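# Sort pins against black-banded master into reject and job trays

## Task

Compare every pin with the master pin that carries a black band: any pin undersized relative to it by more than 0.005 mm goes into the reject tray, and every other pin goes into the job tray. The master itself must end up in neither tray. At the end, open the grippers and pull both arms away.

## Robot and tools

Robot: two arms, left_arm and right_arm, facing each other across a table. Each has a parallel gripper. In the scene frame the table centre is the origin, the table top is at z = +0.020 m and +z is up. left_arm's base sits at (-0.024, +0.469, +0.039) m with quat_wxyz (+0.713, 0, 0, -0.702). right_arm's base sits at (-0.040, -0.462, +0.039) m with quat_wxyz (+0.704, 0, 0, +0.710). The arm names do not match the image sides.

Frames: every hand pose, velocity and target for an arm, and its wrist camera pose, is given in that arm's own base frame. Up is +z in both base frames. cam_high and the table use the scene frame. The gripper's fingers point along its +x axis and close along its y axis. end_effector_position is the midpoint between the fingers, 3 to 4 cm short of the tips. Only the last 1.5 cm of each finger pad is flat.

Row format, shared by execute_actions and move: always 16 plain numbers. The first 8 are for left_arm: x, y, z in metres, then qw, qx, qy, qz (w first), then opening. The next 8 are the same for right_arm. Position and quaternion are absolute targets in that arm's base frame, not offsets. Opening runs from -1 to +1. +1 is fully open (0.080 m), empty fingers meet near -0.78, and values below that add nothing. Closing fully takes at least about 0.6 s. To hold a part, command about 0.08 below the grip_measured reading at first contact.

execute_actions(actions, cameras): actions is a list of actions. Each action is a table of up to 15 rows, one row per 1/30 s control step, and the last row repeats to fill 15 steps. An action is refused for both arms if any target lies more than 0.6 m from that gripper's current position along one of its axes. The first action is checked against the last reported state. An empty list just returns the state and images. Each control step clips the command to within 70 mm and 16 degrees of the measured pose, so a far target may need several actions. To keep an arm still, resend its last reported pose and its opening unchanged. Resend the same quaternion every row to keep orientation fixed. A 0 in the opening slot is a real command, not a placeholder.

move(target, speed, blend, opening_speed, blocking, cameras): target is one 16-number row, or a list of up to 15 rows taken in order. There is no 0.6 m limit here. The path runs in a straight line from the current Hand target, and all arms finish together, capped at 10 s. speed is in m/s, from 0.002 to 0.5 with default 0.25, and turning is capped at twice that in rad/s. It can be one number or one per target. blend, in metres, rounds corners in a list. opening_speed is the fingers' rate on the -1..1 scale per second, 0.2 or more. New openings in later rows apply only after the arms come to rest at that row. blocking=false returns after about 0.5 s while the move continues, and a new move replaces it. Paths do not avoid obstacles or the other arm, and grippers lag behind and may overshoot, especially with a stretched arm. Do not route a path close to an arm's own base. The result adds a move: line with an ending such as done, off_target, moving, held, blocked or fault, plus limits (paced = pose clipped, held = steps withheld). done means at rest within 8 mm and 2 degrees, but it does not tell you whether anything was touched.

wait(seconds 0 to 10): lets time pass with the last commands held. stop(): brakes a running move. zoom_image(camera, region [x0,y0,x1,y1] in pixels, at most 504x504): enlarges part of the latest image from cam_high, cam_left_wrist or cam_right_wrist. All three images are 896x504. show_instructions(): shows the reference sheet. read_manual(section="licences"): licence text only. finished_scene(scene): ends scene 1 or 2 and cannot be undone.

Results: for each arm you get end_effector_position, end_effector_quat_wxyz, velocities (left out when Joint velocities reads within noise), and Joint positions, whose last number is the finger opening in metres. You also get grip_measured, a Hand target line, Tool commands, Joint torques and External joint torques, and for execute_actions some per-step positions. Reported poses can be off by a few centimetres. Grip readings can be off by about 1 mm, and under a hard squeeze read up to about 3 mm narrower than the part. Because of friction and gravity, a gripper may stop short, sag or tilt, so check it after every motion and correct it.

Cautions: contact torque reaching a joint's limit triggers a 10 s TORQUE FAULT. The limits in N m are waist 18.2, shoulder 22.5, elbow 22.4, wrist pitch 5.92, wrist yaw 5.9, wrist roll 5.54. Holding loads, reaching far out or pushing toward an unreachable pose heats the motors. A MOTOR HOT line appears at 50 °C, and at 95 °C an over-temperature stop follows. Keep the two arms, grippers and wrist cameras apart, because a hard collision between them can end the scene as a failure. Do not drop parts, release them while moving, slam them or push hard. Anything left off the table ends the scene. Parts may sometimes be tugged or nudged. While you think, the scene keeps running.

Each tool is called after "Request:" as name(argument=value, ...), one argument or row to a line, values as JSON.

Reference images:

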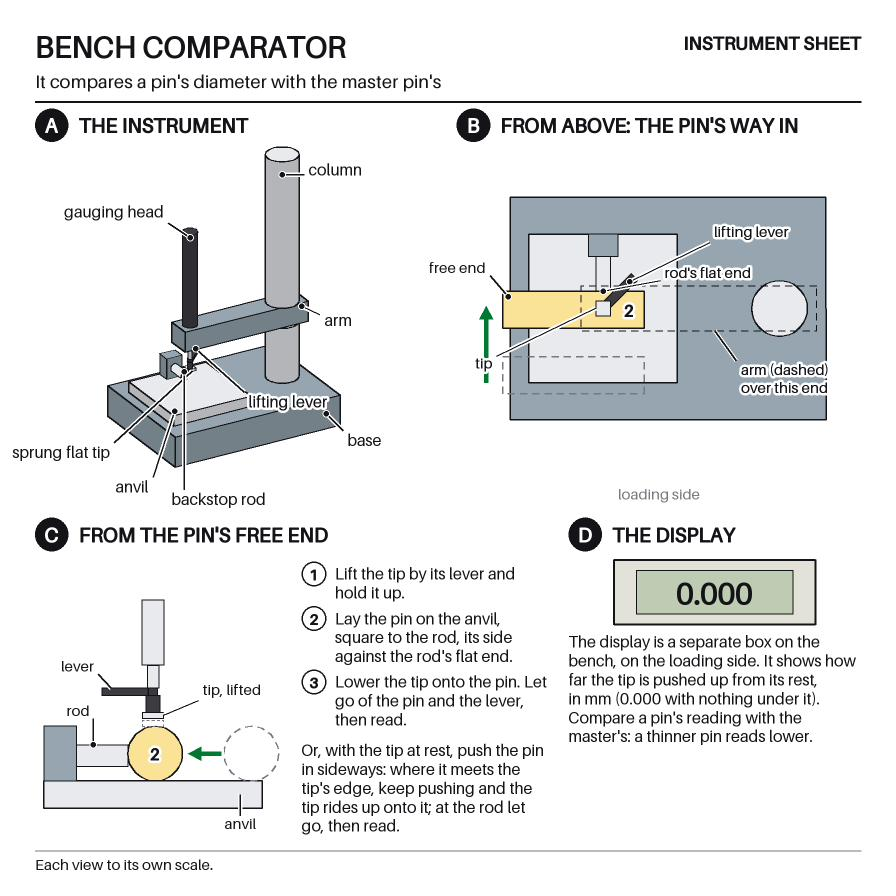

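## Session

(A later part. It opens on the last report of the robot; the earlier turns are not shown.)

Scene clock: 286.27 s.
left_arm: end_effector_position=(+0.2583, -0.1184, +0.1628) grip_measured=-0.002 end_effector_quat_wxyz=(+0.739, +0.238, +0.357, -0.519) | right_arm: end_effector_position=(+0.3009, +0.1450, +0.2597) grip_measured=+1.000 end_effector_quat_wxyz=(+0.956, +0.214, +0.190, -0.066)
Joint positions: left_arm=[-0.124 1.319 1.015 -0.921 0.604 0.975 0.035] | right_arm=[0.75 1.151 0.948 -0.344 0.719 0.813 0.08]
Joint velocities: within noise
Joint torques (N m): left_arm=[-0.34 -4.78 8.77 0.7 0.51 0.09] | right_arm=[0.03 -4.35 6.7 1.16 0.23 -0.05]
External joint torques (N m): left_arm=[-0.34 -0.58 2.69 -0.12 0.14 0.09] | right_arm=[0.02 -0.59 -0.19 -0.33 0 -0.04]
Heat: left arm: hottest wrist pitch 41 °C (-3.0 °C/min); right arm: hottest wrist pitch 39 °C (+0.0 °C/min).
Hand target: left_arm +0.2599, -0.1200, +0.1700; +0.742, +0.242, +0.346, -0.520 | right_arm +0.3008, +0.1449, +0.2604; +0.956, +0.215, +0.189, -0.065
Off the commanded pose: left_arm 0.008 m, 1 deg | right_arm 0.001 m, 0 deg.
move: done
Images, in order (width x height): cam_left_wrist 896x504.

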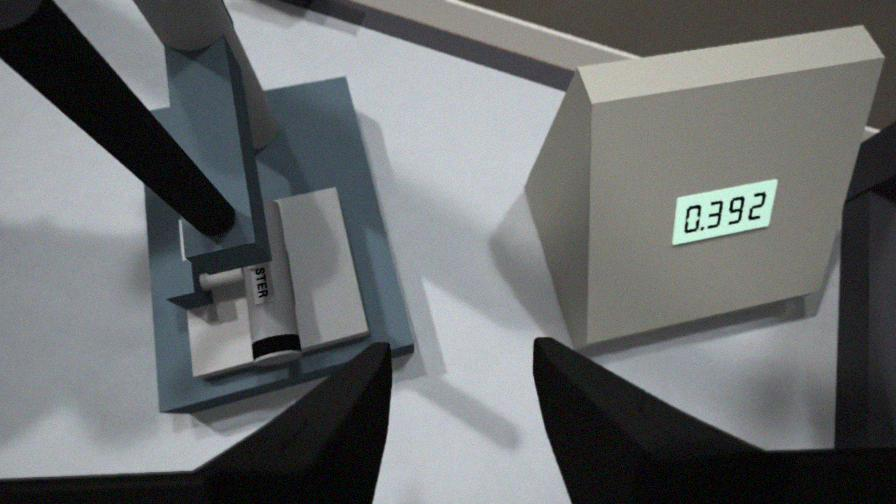

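Request:
move(
  target=[
    [0.311,-0.083,0.106,0.8038,0.1951,0.3748,-0.4184,0.0,0.3008,0.1449,0.2605,0.956,0.215,0.189,-0.065,1.0],
    [0.3345,-0.1182,0.0590,0.8038,0.1951,0.3748,-0.4184,0.0,0.3008,0.1449,0.2605,0.956,0.215,0.189,-0.065,1.0],
    [0.3345,-0.1182,0.0590,0.8038,0.1951,0.3748,-0.4184,-0.55,0.3008,0.1449,0.2605,0.956,0.215,0.189,-0.065,1.0],
    [0.3100,-0.1342,0.0600,0.8038,0.1951,0.3748,-0.4184,-0.55,0.3008,0.1449,0.2605,0.956,0.215,0.189,-0.065,1.0],
    [0.30,-0.115,0.12,0.8038,0.1951,0.3748,-0.4184,-0.55,0.3008,0.1449,0.2605,0.956,0.215,0.189,-0.065,1.0],
  ],
  speed=[0.2,0.1,0.05,0.08,0.2],
  opening_speed=1.2,
  blend=[0.01,0,0,0,0.03],
  cameras=["cam_left_wrist"],
)

Request:
move(
  target=[
    [0.2169,0.0634,0.07,0.8925,-0.0734,0.4162,0.1574,-0.55,0.3008,0.1449,0.2605,0.956,0.215,0.189,-0.065,1.0],
    [0.2169,0.0634,0.0165,0.8925,-0.0734,0.4162,0.1574,-0.55,0.3008,0.1449,0.2605,0.956,0.215,0.189,-0.065,1.0],
  ],
  speed=[0.25,0.1],
  blend=[0.015,0],
  cameras=["cam_left_wrist"],
)

Scene clock: 315.60 s.
left_arm: end_effector_position=(+0.2949, -0.1139, +0.1089) grip_measured=-0.408 end_effector_quat_wxyz=(+0.797, +0.192, +0.391, -0.418) | right_arm: end_effector_position=(+0.3009, +0.1450, +0.2597) grip_measured=+1.000 end_effector_quat_wxyz=(+0.956, +0.214, +0.190, -0.066)
Joint positions: left_arm=[-0.148 1.394 0.846 -0.533 0.477 0.679 0.017] | right_arm=[0.75 1.151 0.948 -0.344 0.719 0.813 0.08]
Joint velocities: within noise
Joint torques (N m): left_arm=[0.24 -5.71 9.23 1.17 0.59 0.07] | right_arm=[0 -4.3 6.7 1.17 0.24 -0.03]
External joint torques (N m): left_arm=[0.25 -0.98 3.23 0.17 0.3 0.07] | right_arm=[0 -0.58 -0.1 -0.29 0 -0.02]
Heat: left arm: hottest wrist pitch 40 °C (-2.0 °C/min); right arm: hottest wrist pitch 39 °C (+0.0 °C/min).
Hand target: left_arm +0.2998, -0.1149, +0.1200; +0.804, +0.195, +0.375, -0.418 | right_arm +0.3008, +0.1449, +0.2604; +0.956, +0.215, +0.189, -0.065
Off the commanded pose: left_arm 0.012 m, 2 deg | right_arm 0.001 m, 0 deg.
move: off_target (left_arm)
Images, in order (width x height): cam_left_wrist 896x504.

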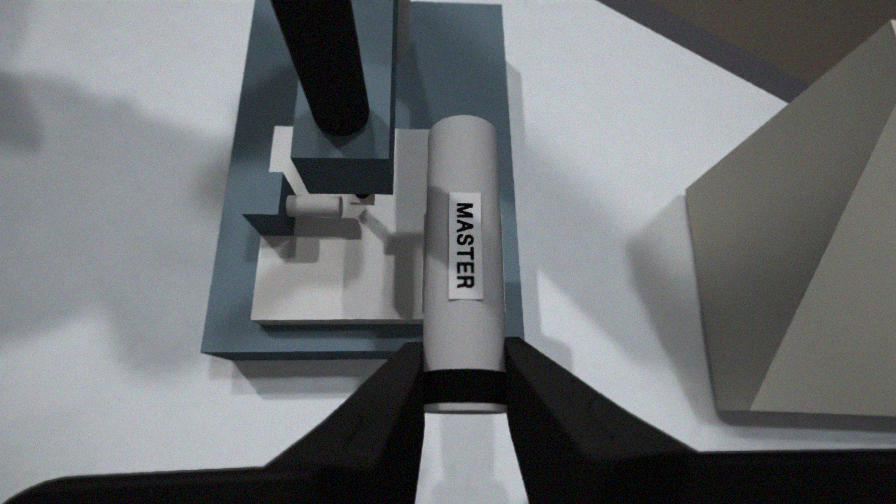

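Scene clock: 319.43 s.
left_arm: end_effector_position=(+0.2210, +0.0631, +0.0220) grip_measured=-0.408 end_effector_quat_wxyz=(+0.896, -0.072, +0.409, +0.154) | right_arm: end_effector_position=(+0.3009, +0.1450, +0.2597) grip_measured=+1.000 end_effector_quat_wxyz=(+0.956, +0.214, +0.190, -0.066)
Joint positions: left_arm=[0.233 0.995 0.177 -0.042 -0.07 -0.085 0.017] | right_arm=[0.75 1.151 0.948 -0.344 0.719 0.813 0.08]
Joint velocities: within noise
Joint torques (N m): left_arm=[0.26 -0.9 4.87 1.56 -0.2 -0.09] | right_arm=[0.04 -4.26 6.69 1.17 0.23 -0.04]
External joint torques (N m): left_arm=[0.27 0.78 -0.85 0.24 -0.17 -0.1] | right_arm=[0.03 -0.63 -0.07 -0.28 0 -0.02]
Heat: left arm: hottest wrist pitch 41 °C (-2.0 °C/min); right arm: hottest wrist pitch 39 °C (+0.0 °C/min).
Hand target: left_arm +0.2167, +0.0633, +0.0166; +0.892, -0.073, +0.416, +0.157 | right_arm +0.3008, +0.1449, +0.2604; +0.956, +0.215, +0.189, -0.065
Off the commanded pose: left_arm 0.007 m, 1 deg | right_arm 0.001 m, 0 deg.
move: done
Images, in order (width x height): cam_left_wrist 896x504.

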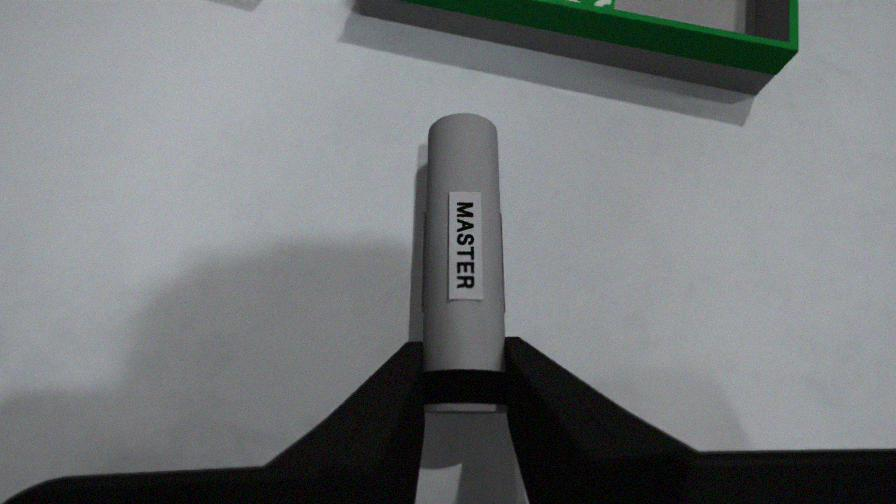

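Request:
move(
  target=[
    [0.2165,0.0634,0.0125,0.8925,-0.0734,0.4162,0.1574,-0.55,0.3008,0.1449,0.2605,0.956,0.215,0.189,-0.065,1.0],
    [0.2165,0.0634,0.0130,0.8925,-0.0734,0.4162,0.1574,0.0,0.3008,0.1449,0.2605,0.956,0.215,0.189,-0.065,1.0],
    [0.205,0.058,0.08,0.8925,-0.0734,0.4162,0.1574,0.0,0.3008,0.1449,0.2605,0.956,0.215,0.189,-0.065,1.0],
    [0.193,-0.018,0.08,0.7043,0.2660,0.3284,-0.5703,0.0,0.3008,0.1449,0.2605,0.956,0.215,0.189,-0.065,1.0],
  ],
  speed=[0.05,0.05,0.15,0.25],
  opening_speed=1.2,
  blend=[0,0,0.02,0],
  cameras=["cam_left_wrist","cam_high"],
)

Scene clock: 342.47 s.
left_arm: end_effector_position=(+0.1903, -0.0188, +0.0785) grip_measured=-0.002 end_effector_quat_wxyz=(+0.706, +0.263, +0.330, -0.569) | right_arm: end_effector_position=(+0.3009, +0.1450, +0.2597) grip_measured=+1.000 end_effector_quat_wxyz=(+0.956, +0.214, +0.190, -0.066)
Joint positions: left_arm=[0.42 1.37 0.714 -1.089 0.682 1.836 0.035] | right_arm=[0.75 1.151 0.948 -0.344 0.719 0.813 0.08]
Joint velocities: within noise
Joint torques (N m): left_arm=[-0.31 -2.26 6.95 -0.18 0.35 0.09] | right_arm=[-0.05 -4.28 6.68 1.17 0.25 -0.04]
External joint torques (N m): left_arm=[-0.29 1.11 2.09 -0.2 -0.09 0.09] | right_arm=[-0.07 -0.6 -0.1 -0.28 0.02 -0.02]
Heat: left arm: hottest wrist pitch 43 °C (+2.0 °C/min); right arm: hottest wrist pitch 40 °C (+1.0 °C/min).
Hand target: left_arm +0.1930, -0.0180, +0.0800; +0.704, +0.266, +0.328, -0.570 | right_arm +0.3008, +0.1449, +0.2604; +0.956, +0.215, +0.189, -0.065
Off the commanded pose: left_arm 0.003 m, 0 deg | right_arm 0.001 m, 0 deg.
move: done; target 2's new opening was sent with left_arm's hand 0.011 m and 2 deg from that target
Images, in order (width x height): cam_high 896x504, cam_left_wrist 896x504.

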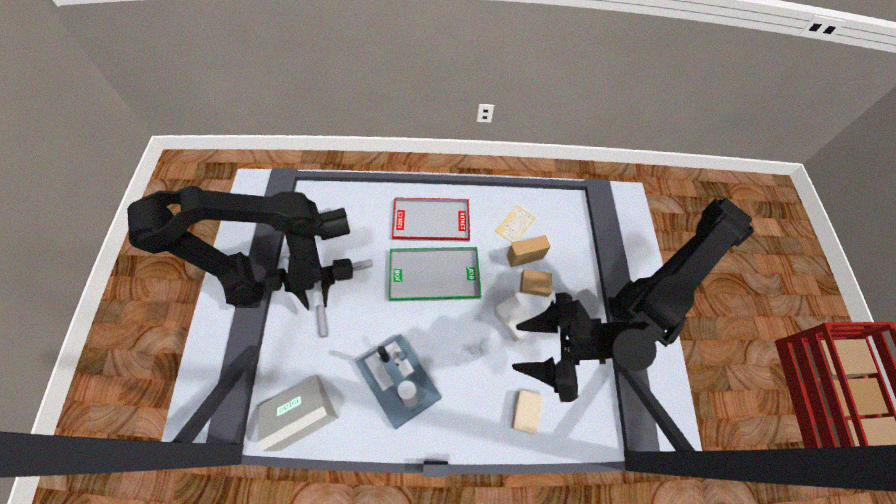

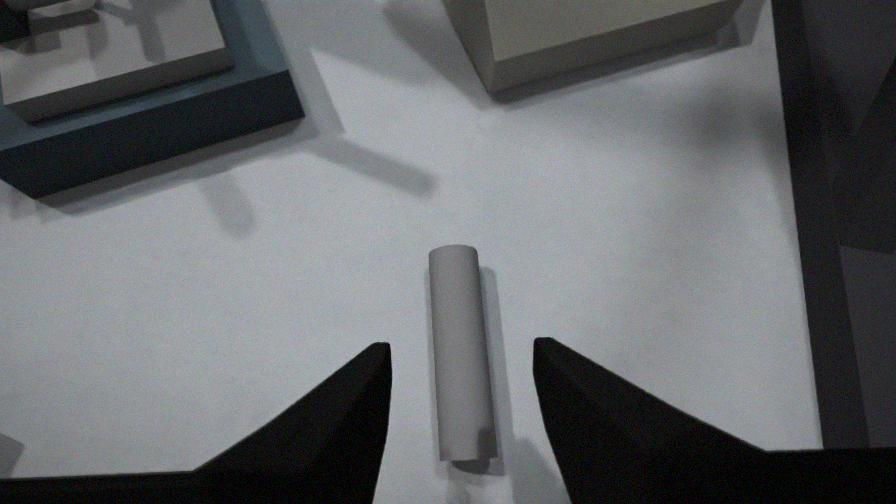

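Request:
move(
  target=[
    [0.1868,-0.0100,0.030,0.7108,0.2622,0.3314,-0.5623,0.0,0.3008,0.1449,0.2605,0.956,0.215,0.189,-0.065,1.0],
  ],
  speed=[0.12],
  cameras=["cam_left_wrist"],
)

Scene clock: 368.37 s.
left_arm: end_effector_position=(+0.1900, -0.0091, +0.0330) grip_measured=-0.002 end_effector_quat_wxyz=(+0.712, +0.268, +0.328, -0.560) | right_arm: end_effector_position=(+0.3009, +0.1450, +0.2597) grip_measured=+1.000 end_effector_quat_wxyz=(+0.956, +0.214, +0.190, -0.066)
Joint positions: left_arm=[0.469 1.484 0.6 -0.868 0.675 1.878 0.035] | right_arm=[0.75 1.151 0.948 -0.344 0.719 0.813 0.08]
Joint velocities: within noise
Joint torques (N m): left_arm=[0.29 -2.45 3.53 0.1 0.39 0.08] | right_arm=[0.03 -4.31 6.7 1.18 0.24 -0.03]
External joint torques (N m): left_arm=[0.28 1.14 -0.71 0.09 -0.04 0.08] | right_arm=[0.03 -0.67 -0.06 -0.27 0 -0.01]
Heat: left arm: hottest wrist pitch 40 °C (+0.0 °C/min); right arm: hottest wrist pitch 40 °C (+1.0 °C/min).
Hand target: left_arm +0.1868, -0.0101, +0.0301; +0.711, +0.262, +0.331, -0.562 | right_arm +0.3008, +0.1449, +0.2604; +0.956, +0.215, +0.189, -0.065
Off the commanded pose: left_arm 0.004 m, 1 deg | right_arm 0.001 m, 0 deg.
move: done
Images, in order (width x height): cam_left_wrist 896x504.

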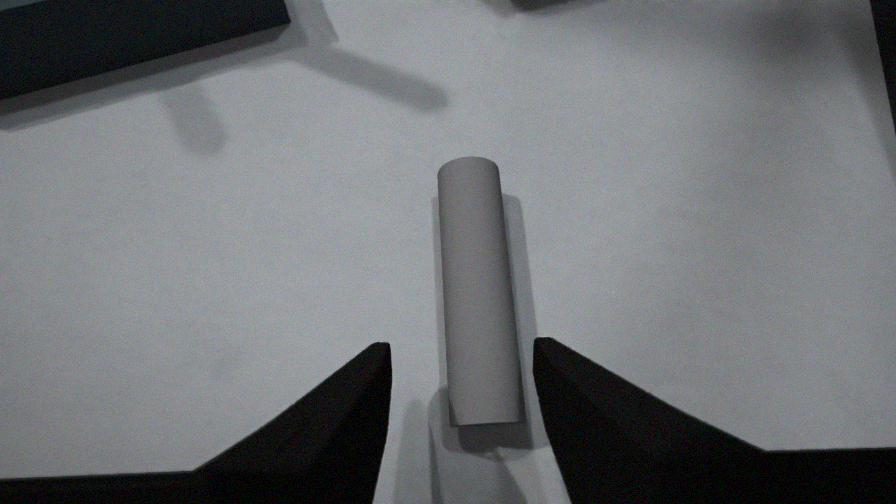

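Request:
move(
  target=[
    [0.1808,-0.0116,0.022,0.7191,0.2573,0.3353,-0.5517,0.0,0.3008,0.1449,0.2605,0.956,0.215,0.189,-0.065,1.0],
    [0.1808,-0.0116,0.012,0.7191,0.2573,0.3353,-0.5517,0.0,0.3008,0.1449,0.2605,0.956,0.215,0.189,-0.065,1.0],
  ],
  speed=[0.08,0.08],
  cameras=["cam_left_wrist"],
)

Scene clock: 383.57 s.
left_arm: end_effector_position=(+0.1840, -0.0100, +0.0144) grip_measured=-0.002 end_effector_quat_wxyz=(+0.719, +0.265, +0.332, -0.550) | right_arm: end_effector_position=(+0.3009, +0.1450, +0.2597) grip_measured=+1.000 end_effector_quat_wxyz=(+0.956, +0.214, +0.190, -0.066)
Joint positions: left_arm=[0.481 1.506 0.527 -0.759 0.675 1.859 0.035] | right_arm=[0.75 1.151 0.948 -0.344 0.719 0.813 0.08]
Joint velocities: within noise
Joint torques (N m): left_arm=[0.18 -2.36 3.2 0.13 0.51 -0.1] | right_arm=[-0.06 -4.27 6.66 1.19 0.25 -0.05]
External joint torques (N m): left_arm=[0.18 1.1 -0.74 0.12 0.08 -0.1] | right_arm=[-0.05 -0.55 -0.15 -0.27 0.01 -0.03]
Heat: left arm: hottest wrist pitch 39 °C (-3.0 °C/min); right arm: hottest wrist pitch 40 °C (+1.0 °C/min).
Hand target: left_arm +0.1808, -0.0116, +0.0121; +0.719, +0.257, +0.335, -0.552 | right_arm +0.3008, +0.1449, +0.2604; +0.956, +0.215, +0.189, -0.065
Off the commanded pose: left_arm 0.004 m, 1 deg | right_arm 0.001 m, 0 deg.
move: done
Images, in order (width x height): cam_left_wrist 896x504.

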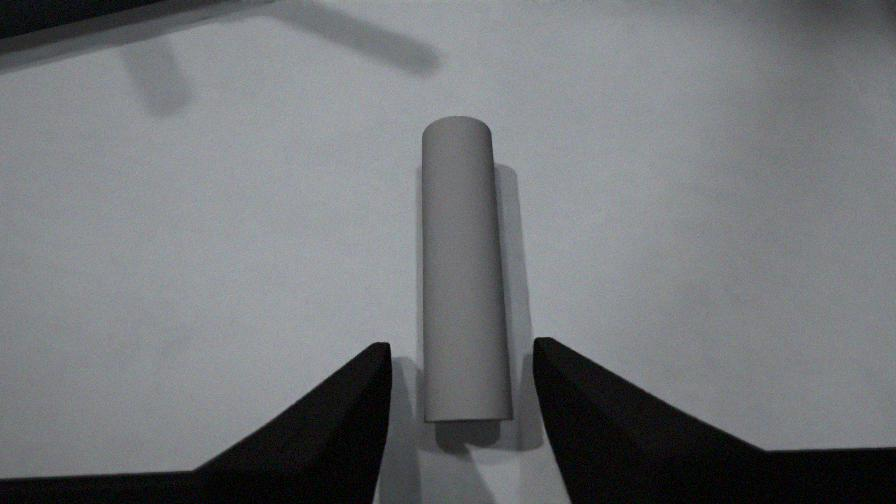

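Request:
move(
  target=[
    [0.1808,-0.0116,0.012,0.7191,0.2573,0.3353,-0.5517,-0.55,0.3008,0.1449,0.2605,0.956,0.215,0.189,-0.065,1.0],
    [0.1808,-0.0100,0.09,0.7191,0.2573,0.3353,-0.5517,-0.55,0.3008,0.1449,0.2605,0.956,0.215,0.189,-0.065,1.0],
    [0.295,-0.115,0.14,0.8038,0.1951,0.3748,-0.4184,-0.55,0.3008,0.1449,0.2605,0.956,0.215,0.189,-0.065,1.0],
    [0.3105,-0.1335,0.072,0.8038,0.1951,0.3748,-0.4184,-0.55,0.3008,0.1449,0.2605,0.956,0.215,0.189,-0.065,1.0],
  ],
  speed=[0.08,0.2,0.25,0.15],
  opening_speed=1.2,
  blend=[0,0.03,0.03,0],
  cameras=["cam_left_wrist"],
)

Scene clock: 399.73 s.
left_arm: end_effector_position=(+0.3115, -0.1323, +0.0743) grip_measured=-0.405 end_effector_quat_wxyz=(+0.805, +0.197, +0.374, -0.417) | right_arm: end_effector_position=(+0.3009, +0.1450, +0.2597) grip_measured=+1.000 end_effector_quat_wxyz=(+0.956, +0.214, +0.190, -0.066)
Joint positions: left_arm=[-0.206 1.508 0.772 -0.282 0.451 0.623 0.017] | right_arm=[0.75 1.151 0.948 -0.344 0.719 0.813 0.08]
Joint velocities: within noise
Joint torques (N m): left_arm=[-0.32 -4.38 5.83 1.58 0.31 -0.09] | right_arm=[-0.04 -4.33 6.71 1.16 0.24 -0.04]
External joint torques (N m): left_arm=[-0.34 0.93 0.04 0.46 0.05 -0.09] | right_arm=[-0.04 -0.67 -0.06 -0.29 0.01 -0.02]
Heat: left arm: hottest wrist pitch 39 °C (-4.0 °C/min); right arm: hottest wrist pitch 40 °C (+0.0 °C/min).
Hand target: left_arm +0.3105, -0.1334, +0.0720; +0.804, +0.195, +0.375, -0.418 | right_arm +0.3008, +0.1449, +0.2604; +0.956, +0.215, +0.189, -0.065
Off the commanded pose: left_arm 0.003 m, 0 deg | right_arm 0.001 m, 0 deg.
move: done
Images, in order (width x height): cam_left_wrist 896x504.

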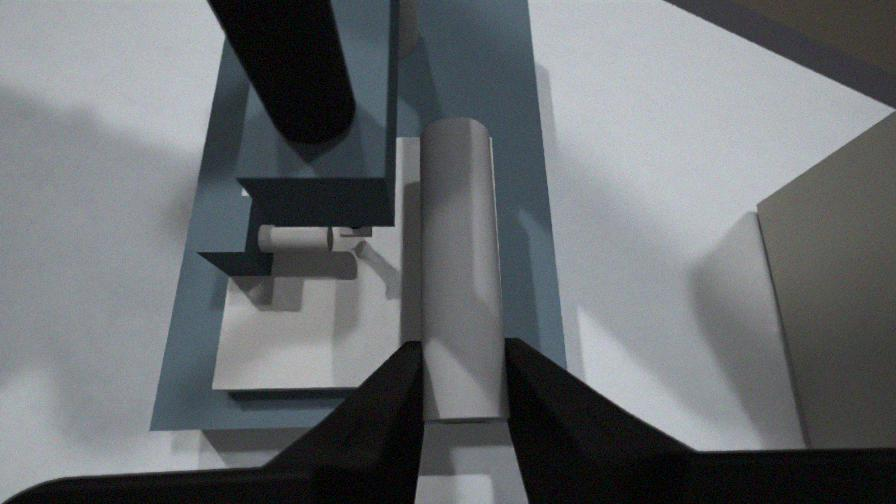

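Request:
move(
  target=[
    [0.3105,-0.1335,0.0585,0.8038,0.1951,0.3748,-0.4184,-0.55,0.3008,0.1449,0.2605,0.956,0.215,0.189,-0.065,1.0],
    [0.3425,-0.1110,0.0590,0.8038,0.1951,0.3748,-0.4184,-0.55,0.3008,0.1449,0.2605,0.956,0.215,0.189,-0.065,1.0],
  ],
  speed=[0.06,0.045],
  cameras=["cam_left_wrist"],
)

Request:
zoom_image(
  camera="cam_left_wrist",
  region=[280, 60, 680, 440],
)

Scene clock: 411.60 s.
left_arm: end_effector_position=(+0.3361, -0.1171, +0.0616) grip_measured=-0.405 end_effector_quat_wxyz=(+0.801, +0.192, +0.370, -0.430) | right_arm: end_effector_position=(+0.3009, +0.1450, +0.2597) grip_measured=+1.000 end_effector_quat_wxyz=(+0.956, +0.214, +0.190, -0.066)
Joint positions: left_arm=[-0.123 1.634 0.842 -0.271 0.522 0.716 0.017] | right_arm=[0.75 1.151 0.948 -0.344 0.719 0.813 0.08]
Joint velocities: within noise
Joint torques (N m): left_arm=[1.12 -3.6 7.78 1.18 -0.38 0] | right_arm=[0.04 -4.28 6.66 1.17 0.25 -0.05]
External joint torques (N m): left_arm=[1.11 2.51 2.12 0.11 -0.68 0] | right_arm=[0 -0.61 -0.12 -0.28 0.02 -0.03]
Heat: left arm: hottest wrist pitch 41 °C (+0.0 °C/min); right arm: hottest wrist pitch 40 °C (+0.0 °C/min).
Hand target: left_arm +0.3423, -0.1109, +0.0591; +0.804, +0.195, +0.375, -0.418 | right_arm +0.3008, +0.1449, +0.2604; +0.956, +0.215, +0.189, -0.065
Off the commanded pose: left_arm 0.009 m, 2 deg | right_arm 0.001 m, 0 deg.
move: off_target (left_arm)
Images, in order (width x height): cam_left_wrist 896x504.

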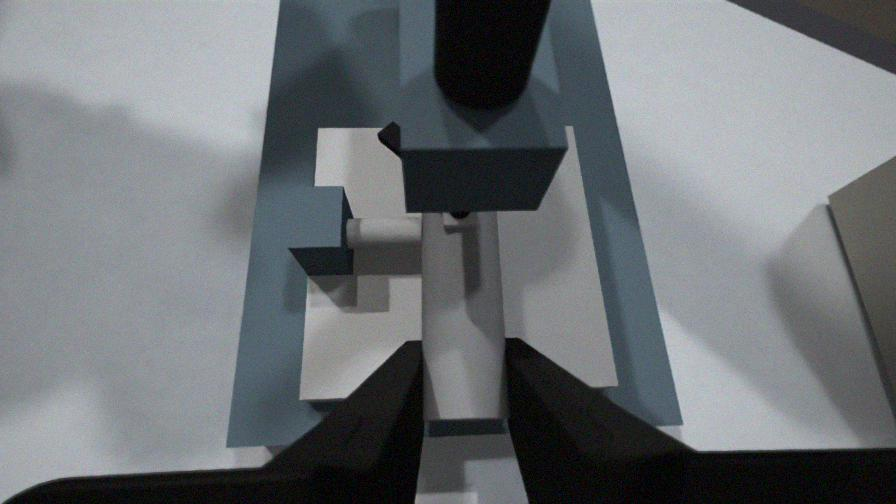

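Scaled by 1.260 from the camera's 896x504 image, which has a finer 1280x720 frame.

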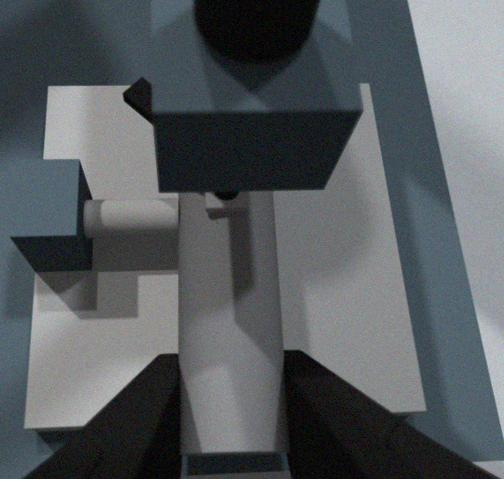

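Same placement. Release and read.

Request:
move(
  target=[
    [0.3352,-0.1176,0.0595,0.8038,0.1951,0.3748,-0.4184,-0.55,0.3008,0.1449,0.2605,0.956,0.215,0.189,-0.065,1.0],
    [0.3352,-0.1176,0.0595,0.8038,0.1951,0.3748,-0.4184,0.0,0.3008,0.1449,0.2605,0.956,0.215,0.189,-0.065,1.0],
    [0.311,-0.083,0.110,0.8038,0.1951,0.3748,-0.4184,0.0,0.3008,0.1449,0.2605,0.956,0.215,0.189,-0.065,1.0],
    [0.260,-0.120,0.17,0.7424,0.2424,0.3462,-0.5198,0.0,0.3008,0.1449,0.2605,0.956,0.215,0.189,-0.065,1.0],
  ],
  speed=[0.05,0.2,0.2,0.2],
  opening_speed=1.2,
  blend=[0.0,0.0,0.02,0],
  cameras=["cam_left_wrist"],
)

Request:
zoom_image(
  camera="cam_left_wrist",
  region=[620, 180, 820, 300],
)

Scene clock: 429.63 s.
left_arm: end_effector_position=(+0.2583, -0.1184, +0.1628) grip_measured=-0.002 end_effector_quat_wxyz=(+0.739, +0.238, +0.357, -0.519) | right_arm: end_effector_position=(+0.3009, +0.1450, +0.2597) grip_measured=+1.000 end_effector_quat_wxyz=(+0.956, +0.214, +0.190, -0.066)
Joint positions: left_arm=[-0.124 1.319 1.015 -0.921 0.604 0.975 0.035] | right_arm=[0.75 1.151 0.948 -0.344 0.719 0.813 0.08]
Joint velocities: within noise
Joint torques (N m): left_arm=[-0.33 -4.76 8.74 0.68 0.51 0.07] | right_arm=[-0.07 -4.32 6.68 1.17 0.24 -0.03]
External joint torques (N m): left_arm=[-0.36 -0.56 2.64 -0.15 0.14 0.07] | right_arm=[-0.06 -0.62 -0.13 -0.29 0 -0.01]
Heat: left arm: hottest wrist pitch 41 °C (+1.0 °C/min); right arm: hottest wrist pitch 40 °C (+0.0 °C/min).
Hand target: left_arm +0.2599, -0.1200, +0.1700; +0.742, +0.242, +0.346, -0.520 | right_arm +0.3008, +0.1449, +0.2604; +0.956, +0.215, +0.189, -0.065
Off the commanded pose: left_arm 0.008 m, 1 deg | right_arm 0.001 m, 0 deg.
move: done
Images, in order (width x height): cam_left_wrist 896x504.

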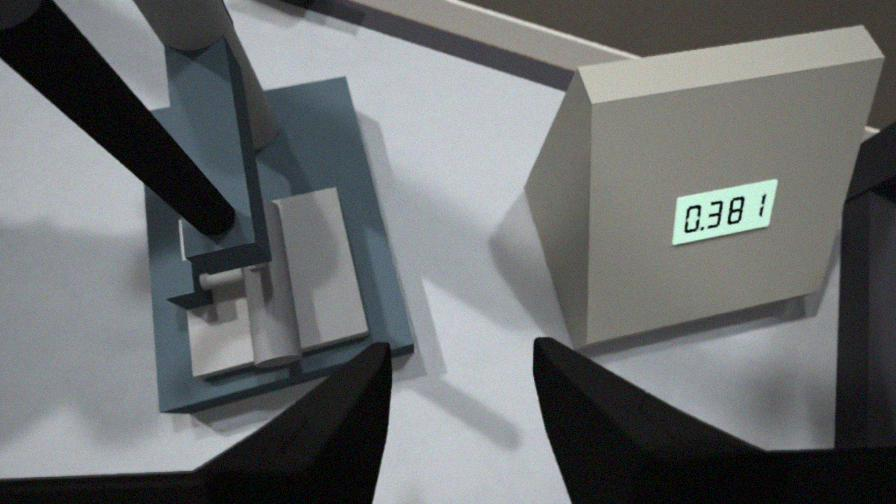

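Scaled by 2.520 from the camera's 896x504 image, which has a finer 1280x720 frame.

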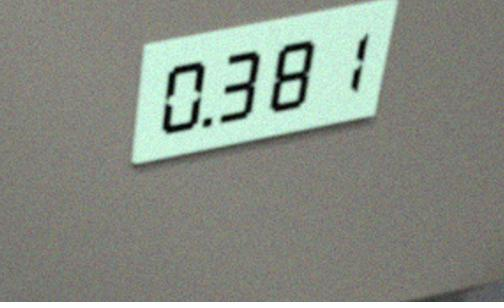

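Request:
move(
  target=[
    [0.311,-0.083,0.106,0.8038,0.1951,0.3748,-0.4184,0.0,0.3008,0.1449,0.2605,0.956,0.215,0.189,-0.065,1.0],
    [0.3345,-0.1182,0.0590,0.8038,0.1951,0.3748,-0.4184,0.0,0.3008,0.1449,0.2605,0.956,0.215,0.189,-0.065,1.0],
    [0.3345,-0.1182,0.0590,0.8038,0.1951,0.3748,-0.4184,-0.55,0.3008,0.1449,0.2605,0.956,0.215,0.189,-0.065,1.0],
    [0.3100,-0.1342,0.0600,0.8038,0.1951,0.3748,-0.4184,-0.55,0.3008,0.1449,0.2605,0.956,0.215,0.189,-0.065,1.0],
    [0.30,-0.115,0.12,0.8038,0.1951,0.3748,-0.4184,-0.55,0.3008,0.1449,0.2605,0.956,0.215,0.189,-0.065,1.0],
  ],
  speed=[0.2,0.1,0.05,0.08,0.2],
  opening_speed=1.2,
  blend=[0.01,0,0,0,0.03],
  cameras=["cam_left_wrist"],
)

Request:
move(
  target=[0.411,0.245,0.105,0.9062,-0.0074,0.4225,0.0158,-0.55,0.3008,0.1449,0.2605,0.956,0.215,0.189,-0.065,1.0],
  cameras=["cam_left_wrist","cam_high"],
)

Scene clock: 454.03 s.
left_arm: end_effector_position=(+0.2949, -0.1139, +0.1089) grip_measured=-0.408 end_effector_quat_wxyz=(+0.797, +0.192, +0.391, -0.418) | right_arm: end_effector_position=(+0.3009, +0.1450, +0.2597) grip_measured=+1.000 end_effector_quat_wxyz=(+0.956, +0.214, +0.190, -0.066)
Joint positions: left_arm=[-0.148 1.394 0.846 -0.533 0.477 0.679 0.017] | right_arm=[0.75 1.151 0.948 -0.344 0.719 0.813 0.08]
Joint velocities: within noise
Joint torques (N m): left_arm=[0.21 -5.78 9.15 1.18 0.6 0.08] | right_arm=[0.01 -4.28 6.64 1.18 0.26 -0.06]
External joint torques (N m): left_arm=[0.22 -1.08 3.17 0.17 0.32 0.08] | right_arm=[0.02 -0.56 -0.17 -0.28 0.01 -0.04]
Heat: left arm: hottest wrist pitch 40 °C (+1.0 °C/min); right arm: hottest wrist pitch 40 °C (+0.0 °C/min).
Hand target: left_arm +0.2998, -0.1149, +0.1200; +0.804, +0.195, +0.375, -0.418 | right_arm +0.3008, +0.1449, +0.2604; +0.956, +0.215, +0.189, -0.065
Off the commanded pose: left_arm 0.012 m, 2 deg | right_arm 0.001 m, 0 deg.
move: off_target (left_arm)
Images, in order (width x height): cam_left_wrist 896x504.

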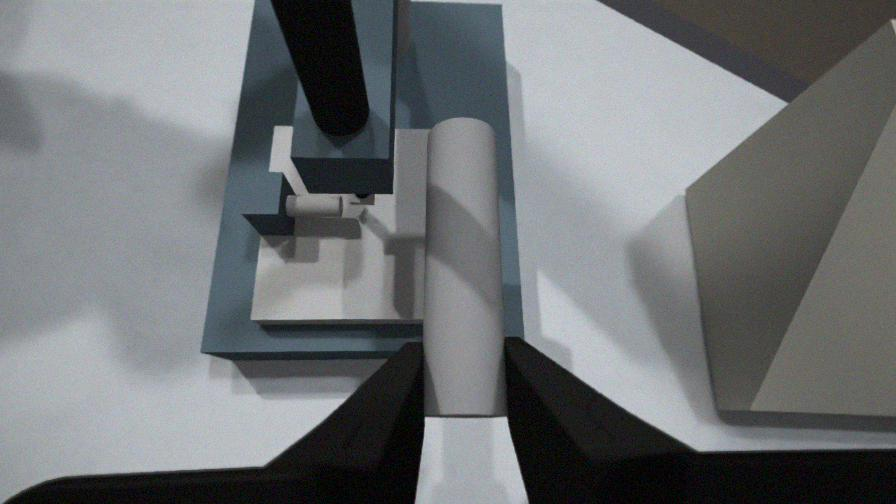

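Scene clock: 456.60 s.
left_arm: end_effector_position=(+0.4055, +0.2415, +0.0993) grip_measured=-0.404 end_effector_quat_wxyz=(+0.903, -0.011, +0.430, +0.014) | right_arm: end_effector_position=(+0.3009, +0.1450, +0.2597) grip_measured=+1.000 end_effector_quat_wxyz=(+0.956, +0.214, +0.190, -0.066)
Joint positions: left_arm=[0.656 1.938 1.388 -0.44 0.382 0.503 0.017] | right_arm=[0.75 1.151 0.948 -0.344 0.719 0.813 0.08]
Joint velocities: within noise
Joint torques (N m): left_arm=[-0.06 -7.34 9.84 1.33 0.24 -0.1] | right_arm=[0.01 -4.32 6.65 1.18 0.23 -0.03]
External joint torques (N m): left_arm=[-0.06 1.58 3.63 0.17 0.03 -0.11] | right_arm=[0 -0.65 -0.13 -0.28 0 -0.02]
Heat: left arm: hottest wrist pitch 40 °C (+1.0 °C/min); right arm: hottest wrist pitch 40 °C (+0.0 °C/min).
Hand target: left_arm +0.4108, +0.2450, +0.1052; +0.906, -0.007, +0.422, +0.016 | right_arm +0.3008, +0.1449, +0.2604; +0.956, +0.215, +0.189, -0.065
Off the commanded pose: left_arm 0.009 m, 1 deg | right_arm 0.001 m, 0 deg.
move: off_target (left_arm)
Images, in order (width x height): cam_high 896x504, cam_left_wrist 896x504.

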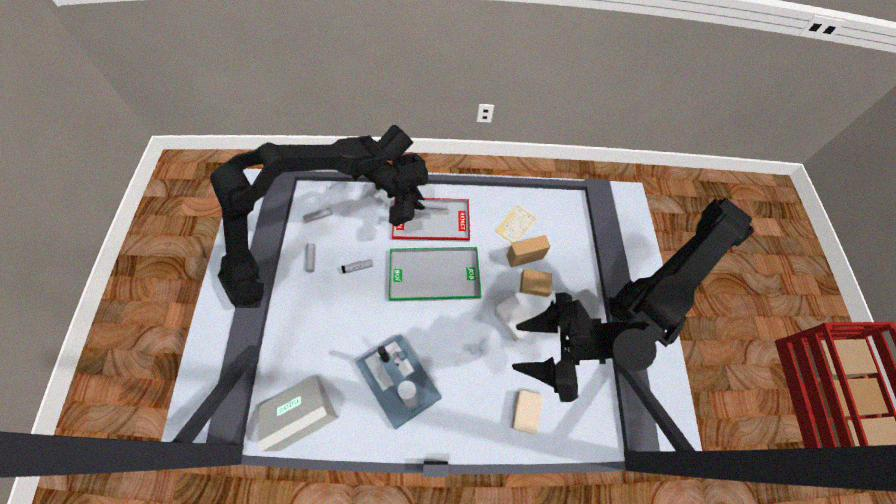

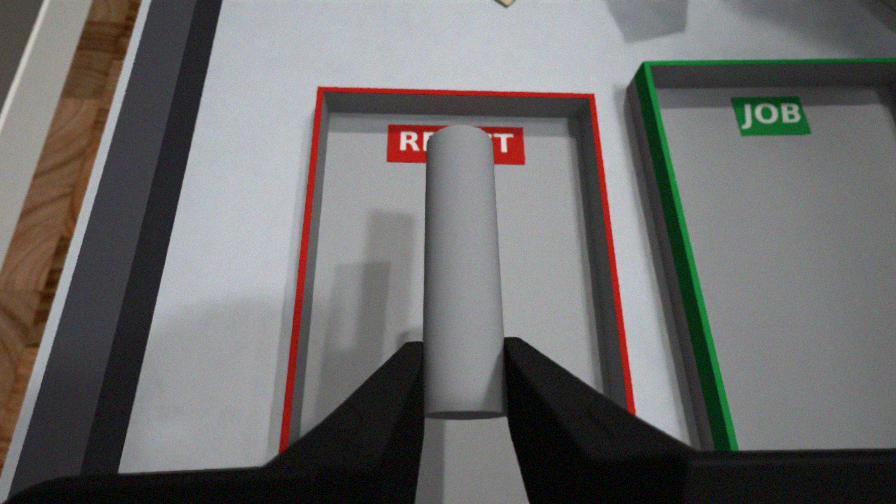

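Request:
move(
  target=[
    [0.436,0.203,0.07,0.9062,-0.0074,0.4225,0.0158,-0.55,0.3008,0.1449,0.2605,0.956,0.215,0.189,-0.065,1.0],
    [0.436,0.203,0.028,0.9062,-0.0074,0.4225,0.0158,-0.55,0.3008,0.1449,0.2605,0.956,0.215,0.189,-0.065,1.0],
  ],
  speed=[0.2,0.08],
  cameras=["cam_left_wrist"],
)

Scene clock: 477.53 s.
left_arm: end_effector_position=(+0.4391, +0.2039, +0.0371) grip_measured=-0.404 end_effector_quat_wxyz=(+0.910, -0.002, +0.415, +0.016) | right_arm: end_effector_position=(+0.3009, +0.1450, +0.2597) grip_measured=+1.000 end_effector_quat_wxyz=(+0.956, +0.214, +0.190, -0.066)
Joint positions: left_arm=[0.53 2.042 1.241 -0.115 0.312 0.396 0.017] | right_arm=[0.75 1.151 0.948 -0.344 0.719 0.813 0.08]
Joint velocities: within noise
Joint torques (N m): left_arm=[0.15 -6.89 5.17 1.56 0.11 -0.11] | right_arm=[-0.01 -4.28 6.69 1.17 0.25 -0.03]
External joint torques (N m): left_arm=[0.15 2.24 -0.57 0.31 -0.06 -0.11] | right_arm=[-0.03 -0.61 -0.09 -0.29 0.01 -0.02]
Heat: left arm: hottest wrist pitch 43 °C (+2.0 °C/min); right arm: hottest wrist pitch 40 °C (+0.0 °C/min).
Hand target: left_arm +0.4358, +0.2030, +0.0280; +0.906, -0.007, +0.423, +0.016 | right_arm +0.3008, +0.1449, +0.2604; +0.956, +0.215, +0.189, -0.065
Off the commanded pose: left_arm 0.010 m, 1 deg | right_arm 0.001 m, 0 deg.
move: off_target (left_arm)
Images, in order (width x height): cam_left_wrist 896x504.

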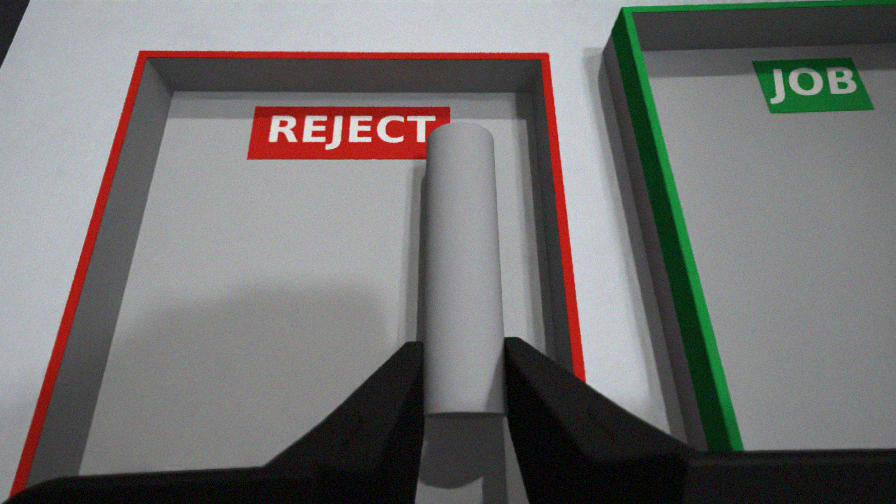

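Request:
move(
  target=[
    [0.435,0.208,0.018,0.9062,-0.0074,0.4225,0.0158,-0.55,0.3008,0.1449,0.2605,0.956,0.215,0.189,-0.065,1.0],
  ],
  speed=[0.06],
  cameras=["cam_left_wrist"],
)

Scene clock: 489.90 s.
left_arm: end_effector_position=(+0.4413, +0.2077, +0.0327) grip_measured=-0.404 end_effector_quat_wxyz=(+0.913, +0.000, +0.408, +0.015) | right_arm: end_effector_position=(+0.3009, +0.1450, +0.2597) grip_measured=+1.000 end_effector_quat_wxyz=(+0.956, +0.214, +0.190, -0.066)
Joint positions: left_arm=[0.538 2.061 1.24 -0.083 0.324 0.402 0.017] | right_arm=[0.75 1.151 0.948 -0.344 0.719 0.813 0.08]
Joint velocities: within noise
Joint torques (N m): left_arm=[0.48 -6.13 4.59 1.3 -0.05 0.02] | right_arm=[0.02 -4.3 6.69 1.18 0.23 -0.04]
External joint torques (N m): left_arm=[0.48 3.1 -1.1 0.04 -0.22 0.02] | right_arm=[0.05 -0.64 -0.1 -0.28 -0.01 -0.02]
Heat: left arm: hottest wrist pitch 43 °C (+2.0 °C/min); right arm: hottest wrist pitch 40 °C (+0.0 °C/min).
Hand target: left_arm +0.4348, +0.2078, +0.0182; +0.906, -0.007, +0.423, +0.016 | right_arm +0.3008, +0.1449, +0.2604; +0.956, +0.215, +0.189, -0.065
Off the commanded pose: left_arm 0.016 m, 2 deg | right_arm 0.001 m, 0 deg.
move: off_target (left_arm)
Images, in order (width x height): cam_left_wrist 896x504.

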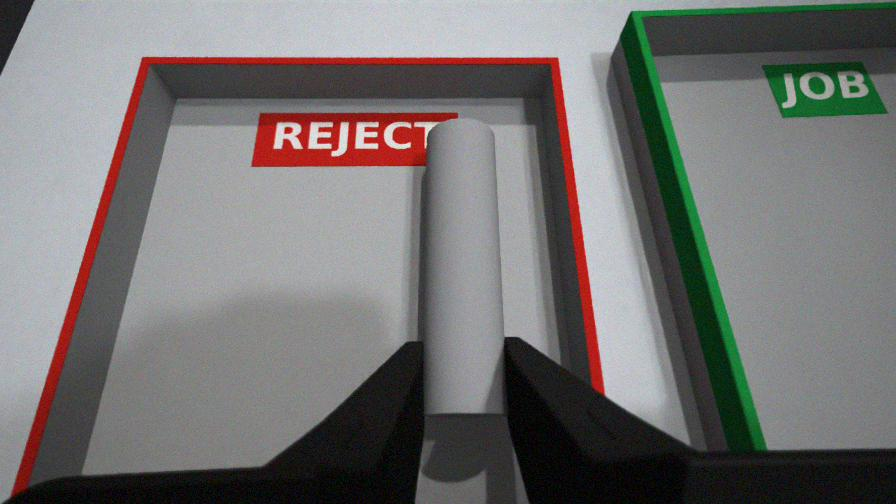

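Request:
move(
  target=[
    [0.4355,0.2065,0.022,0.9062,-0.0074,0.4225,0.0158,-0.55,0.3008,0.1449,0.2605,0.956,0.215,0.189,-0.065,1.0],
    [0.4355,0.2065,0.022,0.9062,-0.0074,0.4225,0.0158,-0.2,0.3008,0.1449,0.2605,0.956,0.215,0.189,-0.065,1.0],
    [0.41,0.2065,0.06,0.9062,-0.0074,0.4225,0.0158,-0.2,0.3008,0.1449,0.2605,0.956,0.215,0.189,-0.065,1.0],
    [0.33,0.18,0.15,0.9062,-0.0074,0.4225,0.0158,0.0,0.3008,0.1449,0.2605,0.956,0.215,0.189,-0.065,1.0],
  ],
  speed=[0.05,0.05,0.1,0.25],
  opening_speed=0.8,
  cameras=["cam_left_wrist","cam_high"],
)

Scene clock: 507.10 s.
left_arm: end_effector_position=(+0.3332, +0.1816, +0.1506) grip_measured=-0.004 end_effector_quat_wxyz=(+0.906, -0.007, +0.422, +0.017) | right_arm: end_effector_position=(+0.3009, +0.1450, +0.2597) grip_measured=+1.000 end_effector_quat_wxyz=(+0.956, +0.214, +0.190, -0.066)
Joint positions: left_arm=[0.645 1.531 1.108 -0.544 0.375 0.491 0.035] | right_arm=[0.75 1.151 0.948 -0.344 0.719 0.813 0.08]
Joint velocities: within noise
Joint torques (N m): left_arm=[0.27 -6.87 5.7 1.13 0.32 0.08] | right_arm=[0.01 -4.3 6.65 1.19 0.25 -0.04]
External joint torques (N m): left_arm=[0.3 -0.85 -0.62 -0.04 0.11 0.08] | right_arm=[0.03 -0.6 -0.17 -0.27 0.01 -0.02]
Heat: left arm: hottest wrist pitch 43 °C (+3.0 °C/min); right arm: hottest wrist pitch 40 °C (+0.0 °C/min).
Hand target: left_arm +0.3301, +0.1800, +0.1500; +0.906, -0.007, +0.423, +0.016 | right_arm +0.3008, +0.1449, +0.2604; +0.956, +0.215, +0.189, -0.065
Off the commanded pose: left_arm 0.004 m, 0 deg | right_arm 0.001 m, 0 deg.
move: done; target 2's new opening was sent with left_arm's hand 0.012 m and 2 deg from that target
Images, in order (width x height): cam_high 896x504, cam_left_wrist 896x504.

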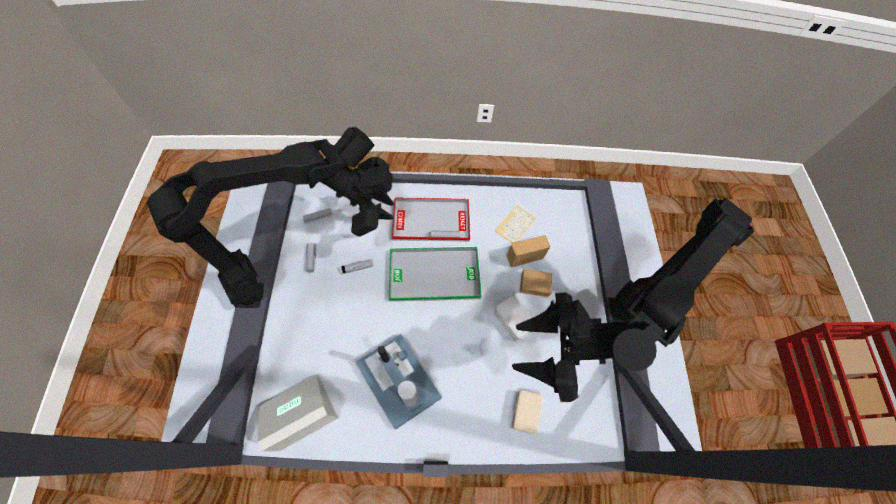

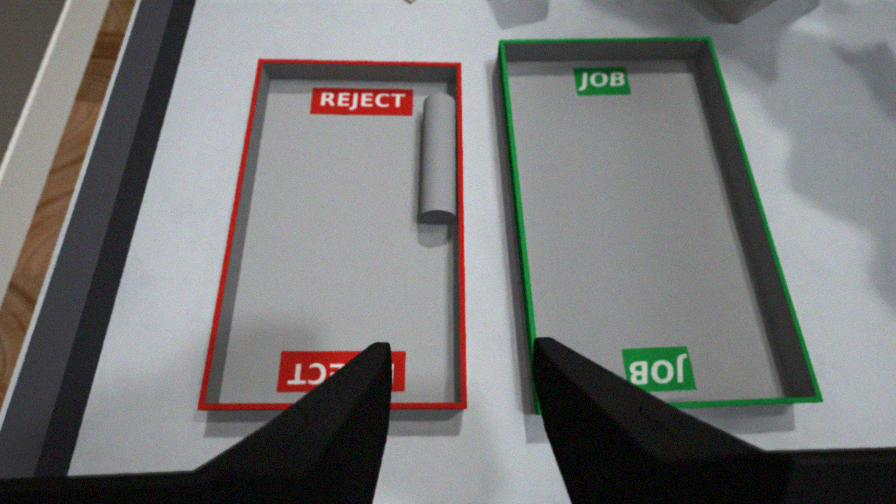

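Request:
move(
  target=[0.143,0.0535,0.085,0.5886,-0.3214,0.2744,0.6892,0.0,0.3008,0.1449,0.2605,0.956,0.215,0.189,-0.065,1.0],
  speed=0.25,
  cameras=["cam_left_wrist","cam_high"],
)

Scene clock: 548.27 s.
left_arm: end_effector_position=(+0.1581, +0.0667, +0.0888) grip_measured=-0.002 end_effector_quat_wxyz=(+0.644, -0.296, +0.304, +0.637) | right_arm: end_effector_position=(+0.3009, +0.1450, +0.2597) grip_measured=+1.000 end_effector_quat_wxyz=(+0.956, +0.214, +0.190, -0.066)
Joint positions: left_arm=[-0.186 1.228 0.662 -1.153 -0.682 -1.794 0.035] | right_arm=[0.75 1.151 0.948 -0.344 0.719 0.813 0.08]
Joint velocities: within noise
Joint torques (N m): left_arm=[0.25 -2.67 5.67 0.12 -0.61 0.06] | right_arm=[0.02 -4.29 6.71 1.18 0.24 -0.03]
External joint torques (N m): left_arm=[0.24 -0.15 0.64 0.07 -0.18 0.06] | right_arm=[0.02 -0.66 -0.02 -0.26 0 -0.01]
Heat: left arm: hottest wrist pitch 41 °C (-2.0 °C/min); right arm: hottest wrist pitch 41 °C (+1.0 °C/min).
Hand target: left_arm +0.1582, +0.0674, +0.0892; +0.644, -0.296, +0.302, +0.637 | right_arm +0.3008, +0.1449, +0.2604; +0.956, +0.215, +0.189, -0.065
Off the commanded pose: left_arm 0.020 m, 10 deg | right_arm 0.001 m, 0 deg.
move: held (left_arm; a check stopped the path); limits=held
pose unreachable (left arm): on one or more control steps of this call, first in action 0 (counted from 0), this arm could not follow its commanded pose, so it was not sent that pose on those steps. It may still have moved: this result reports where it is.
cause: moving toward the commanded pose would bring two parts of the arm too close to each other (joints 3 (elbow) to 6 (wrist roll) lie between them).
Images, in order (width x height): cam_high 896x504, cam_left_wrist 896x504.

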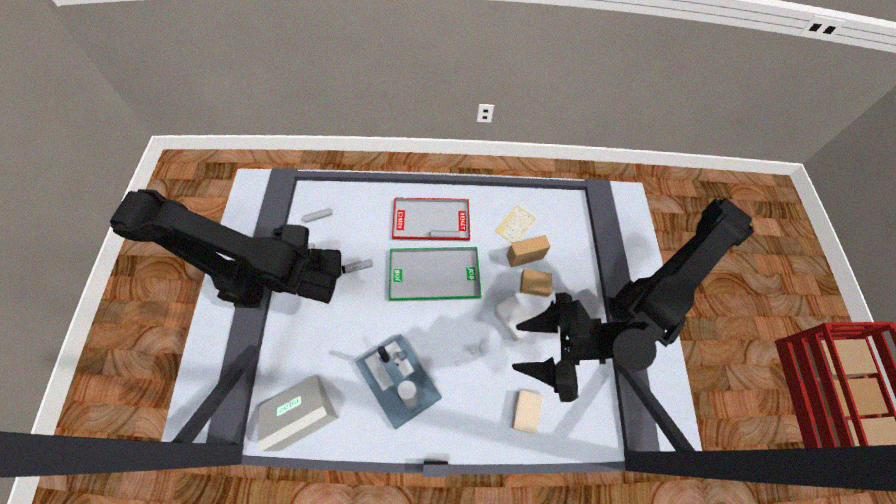

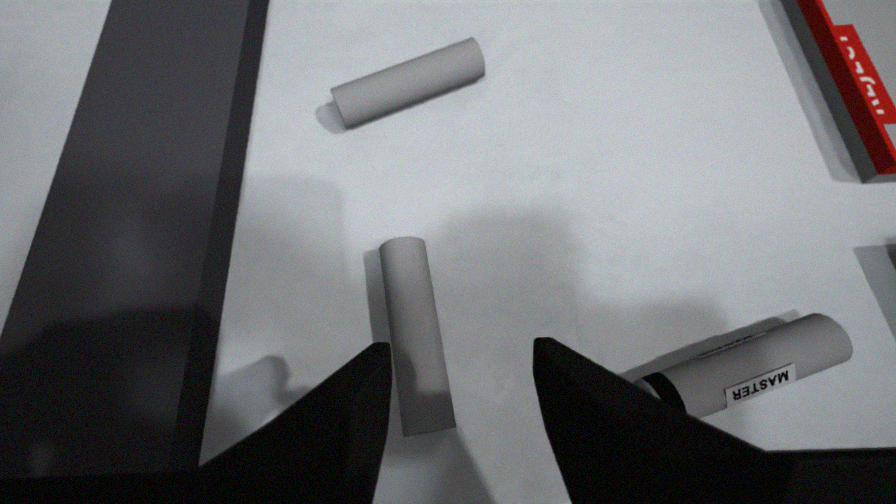

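Request:
move(
  target=[0.142,0.112,0.09,0.4731,-0.5255,0.4731,0.5255,0.0,0.3008,0.1449,0.2605,0.956,0.215,0.189,-0.065,1.0],
  speed=0.25,
  cameras=["cam_left_wrist"],
)

Scene clock: 566.90 s.
left_arm: end_effector_position=(+0.1395, +0.1099, +0.0874) grip_measured=-0.002 end_effector_quat_wxyz=(-0.471, +0.524, -0.475, -0.527) | right_arm: end_effector_position=(+0.3009, +0.1450, +0.2597) grip_measured=+1.000 end_effector_quat_wxyz=(+0.956, +0.214, +0.190, -0.066)
Joint positions: left_arm=[0.665 1.226 0.801 -1.151 -0.003 -1.011 0.035] | right_arm=[0.75 1.151 0.948 -0.344 0.719 0.813 0.08]
Joint velocities: within noise
Joint torques (N m): left_arm=[0.31 -1.94 7.93 0.09 0.03 0.06] | right_arm=[0.01 -4.3 6.7 1.16 0.24 -0.03]
External joint torques (N m): left_arm=[0.3 1.04 2.45 -0.21 0.07 0.06] | right_arm=[-0.01 -0.64 -0.06 -0.28 0.01 -0.01]
Heat: left arm: hottest wrist pitch 40 °C (-3.0 °C/min); right arm: hottest wrist pitch 41 °C (+1.0 °C/min).
Hand target: left_arm +0.1419, +0.1119, +0.0899; -0.473, +0.526, -0.473, -0.526 | right_arm +0.3008, +0.1449, +0.2604; +0.956, +0.215, +0.189, -0.065
Off the commanded pose: left_arm 0.004 m, 0 deg | right_arm 0.001 m, 0 deg.
move: done
Images, in order (width x height): cam_left_wrist 896x504.

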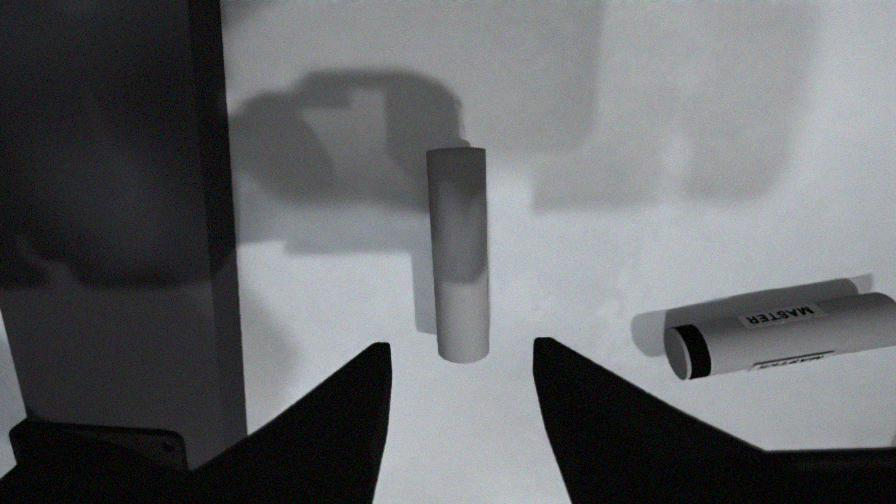

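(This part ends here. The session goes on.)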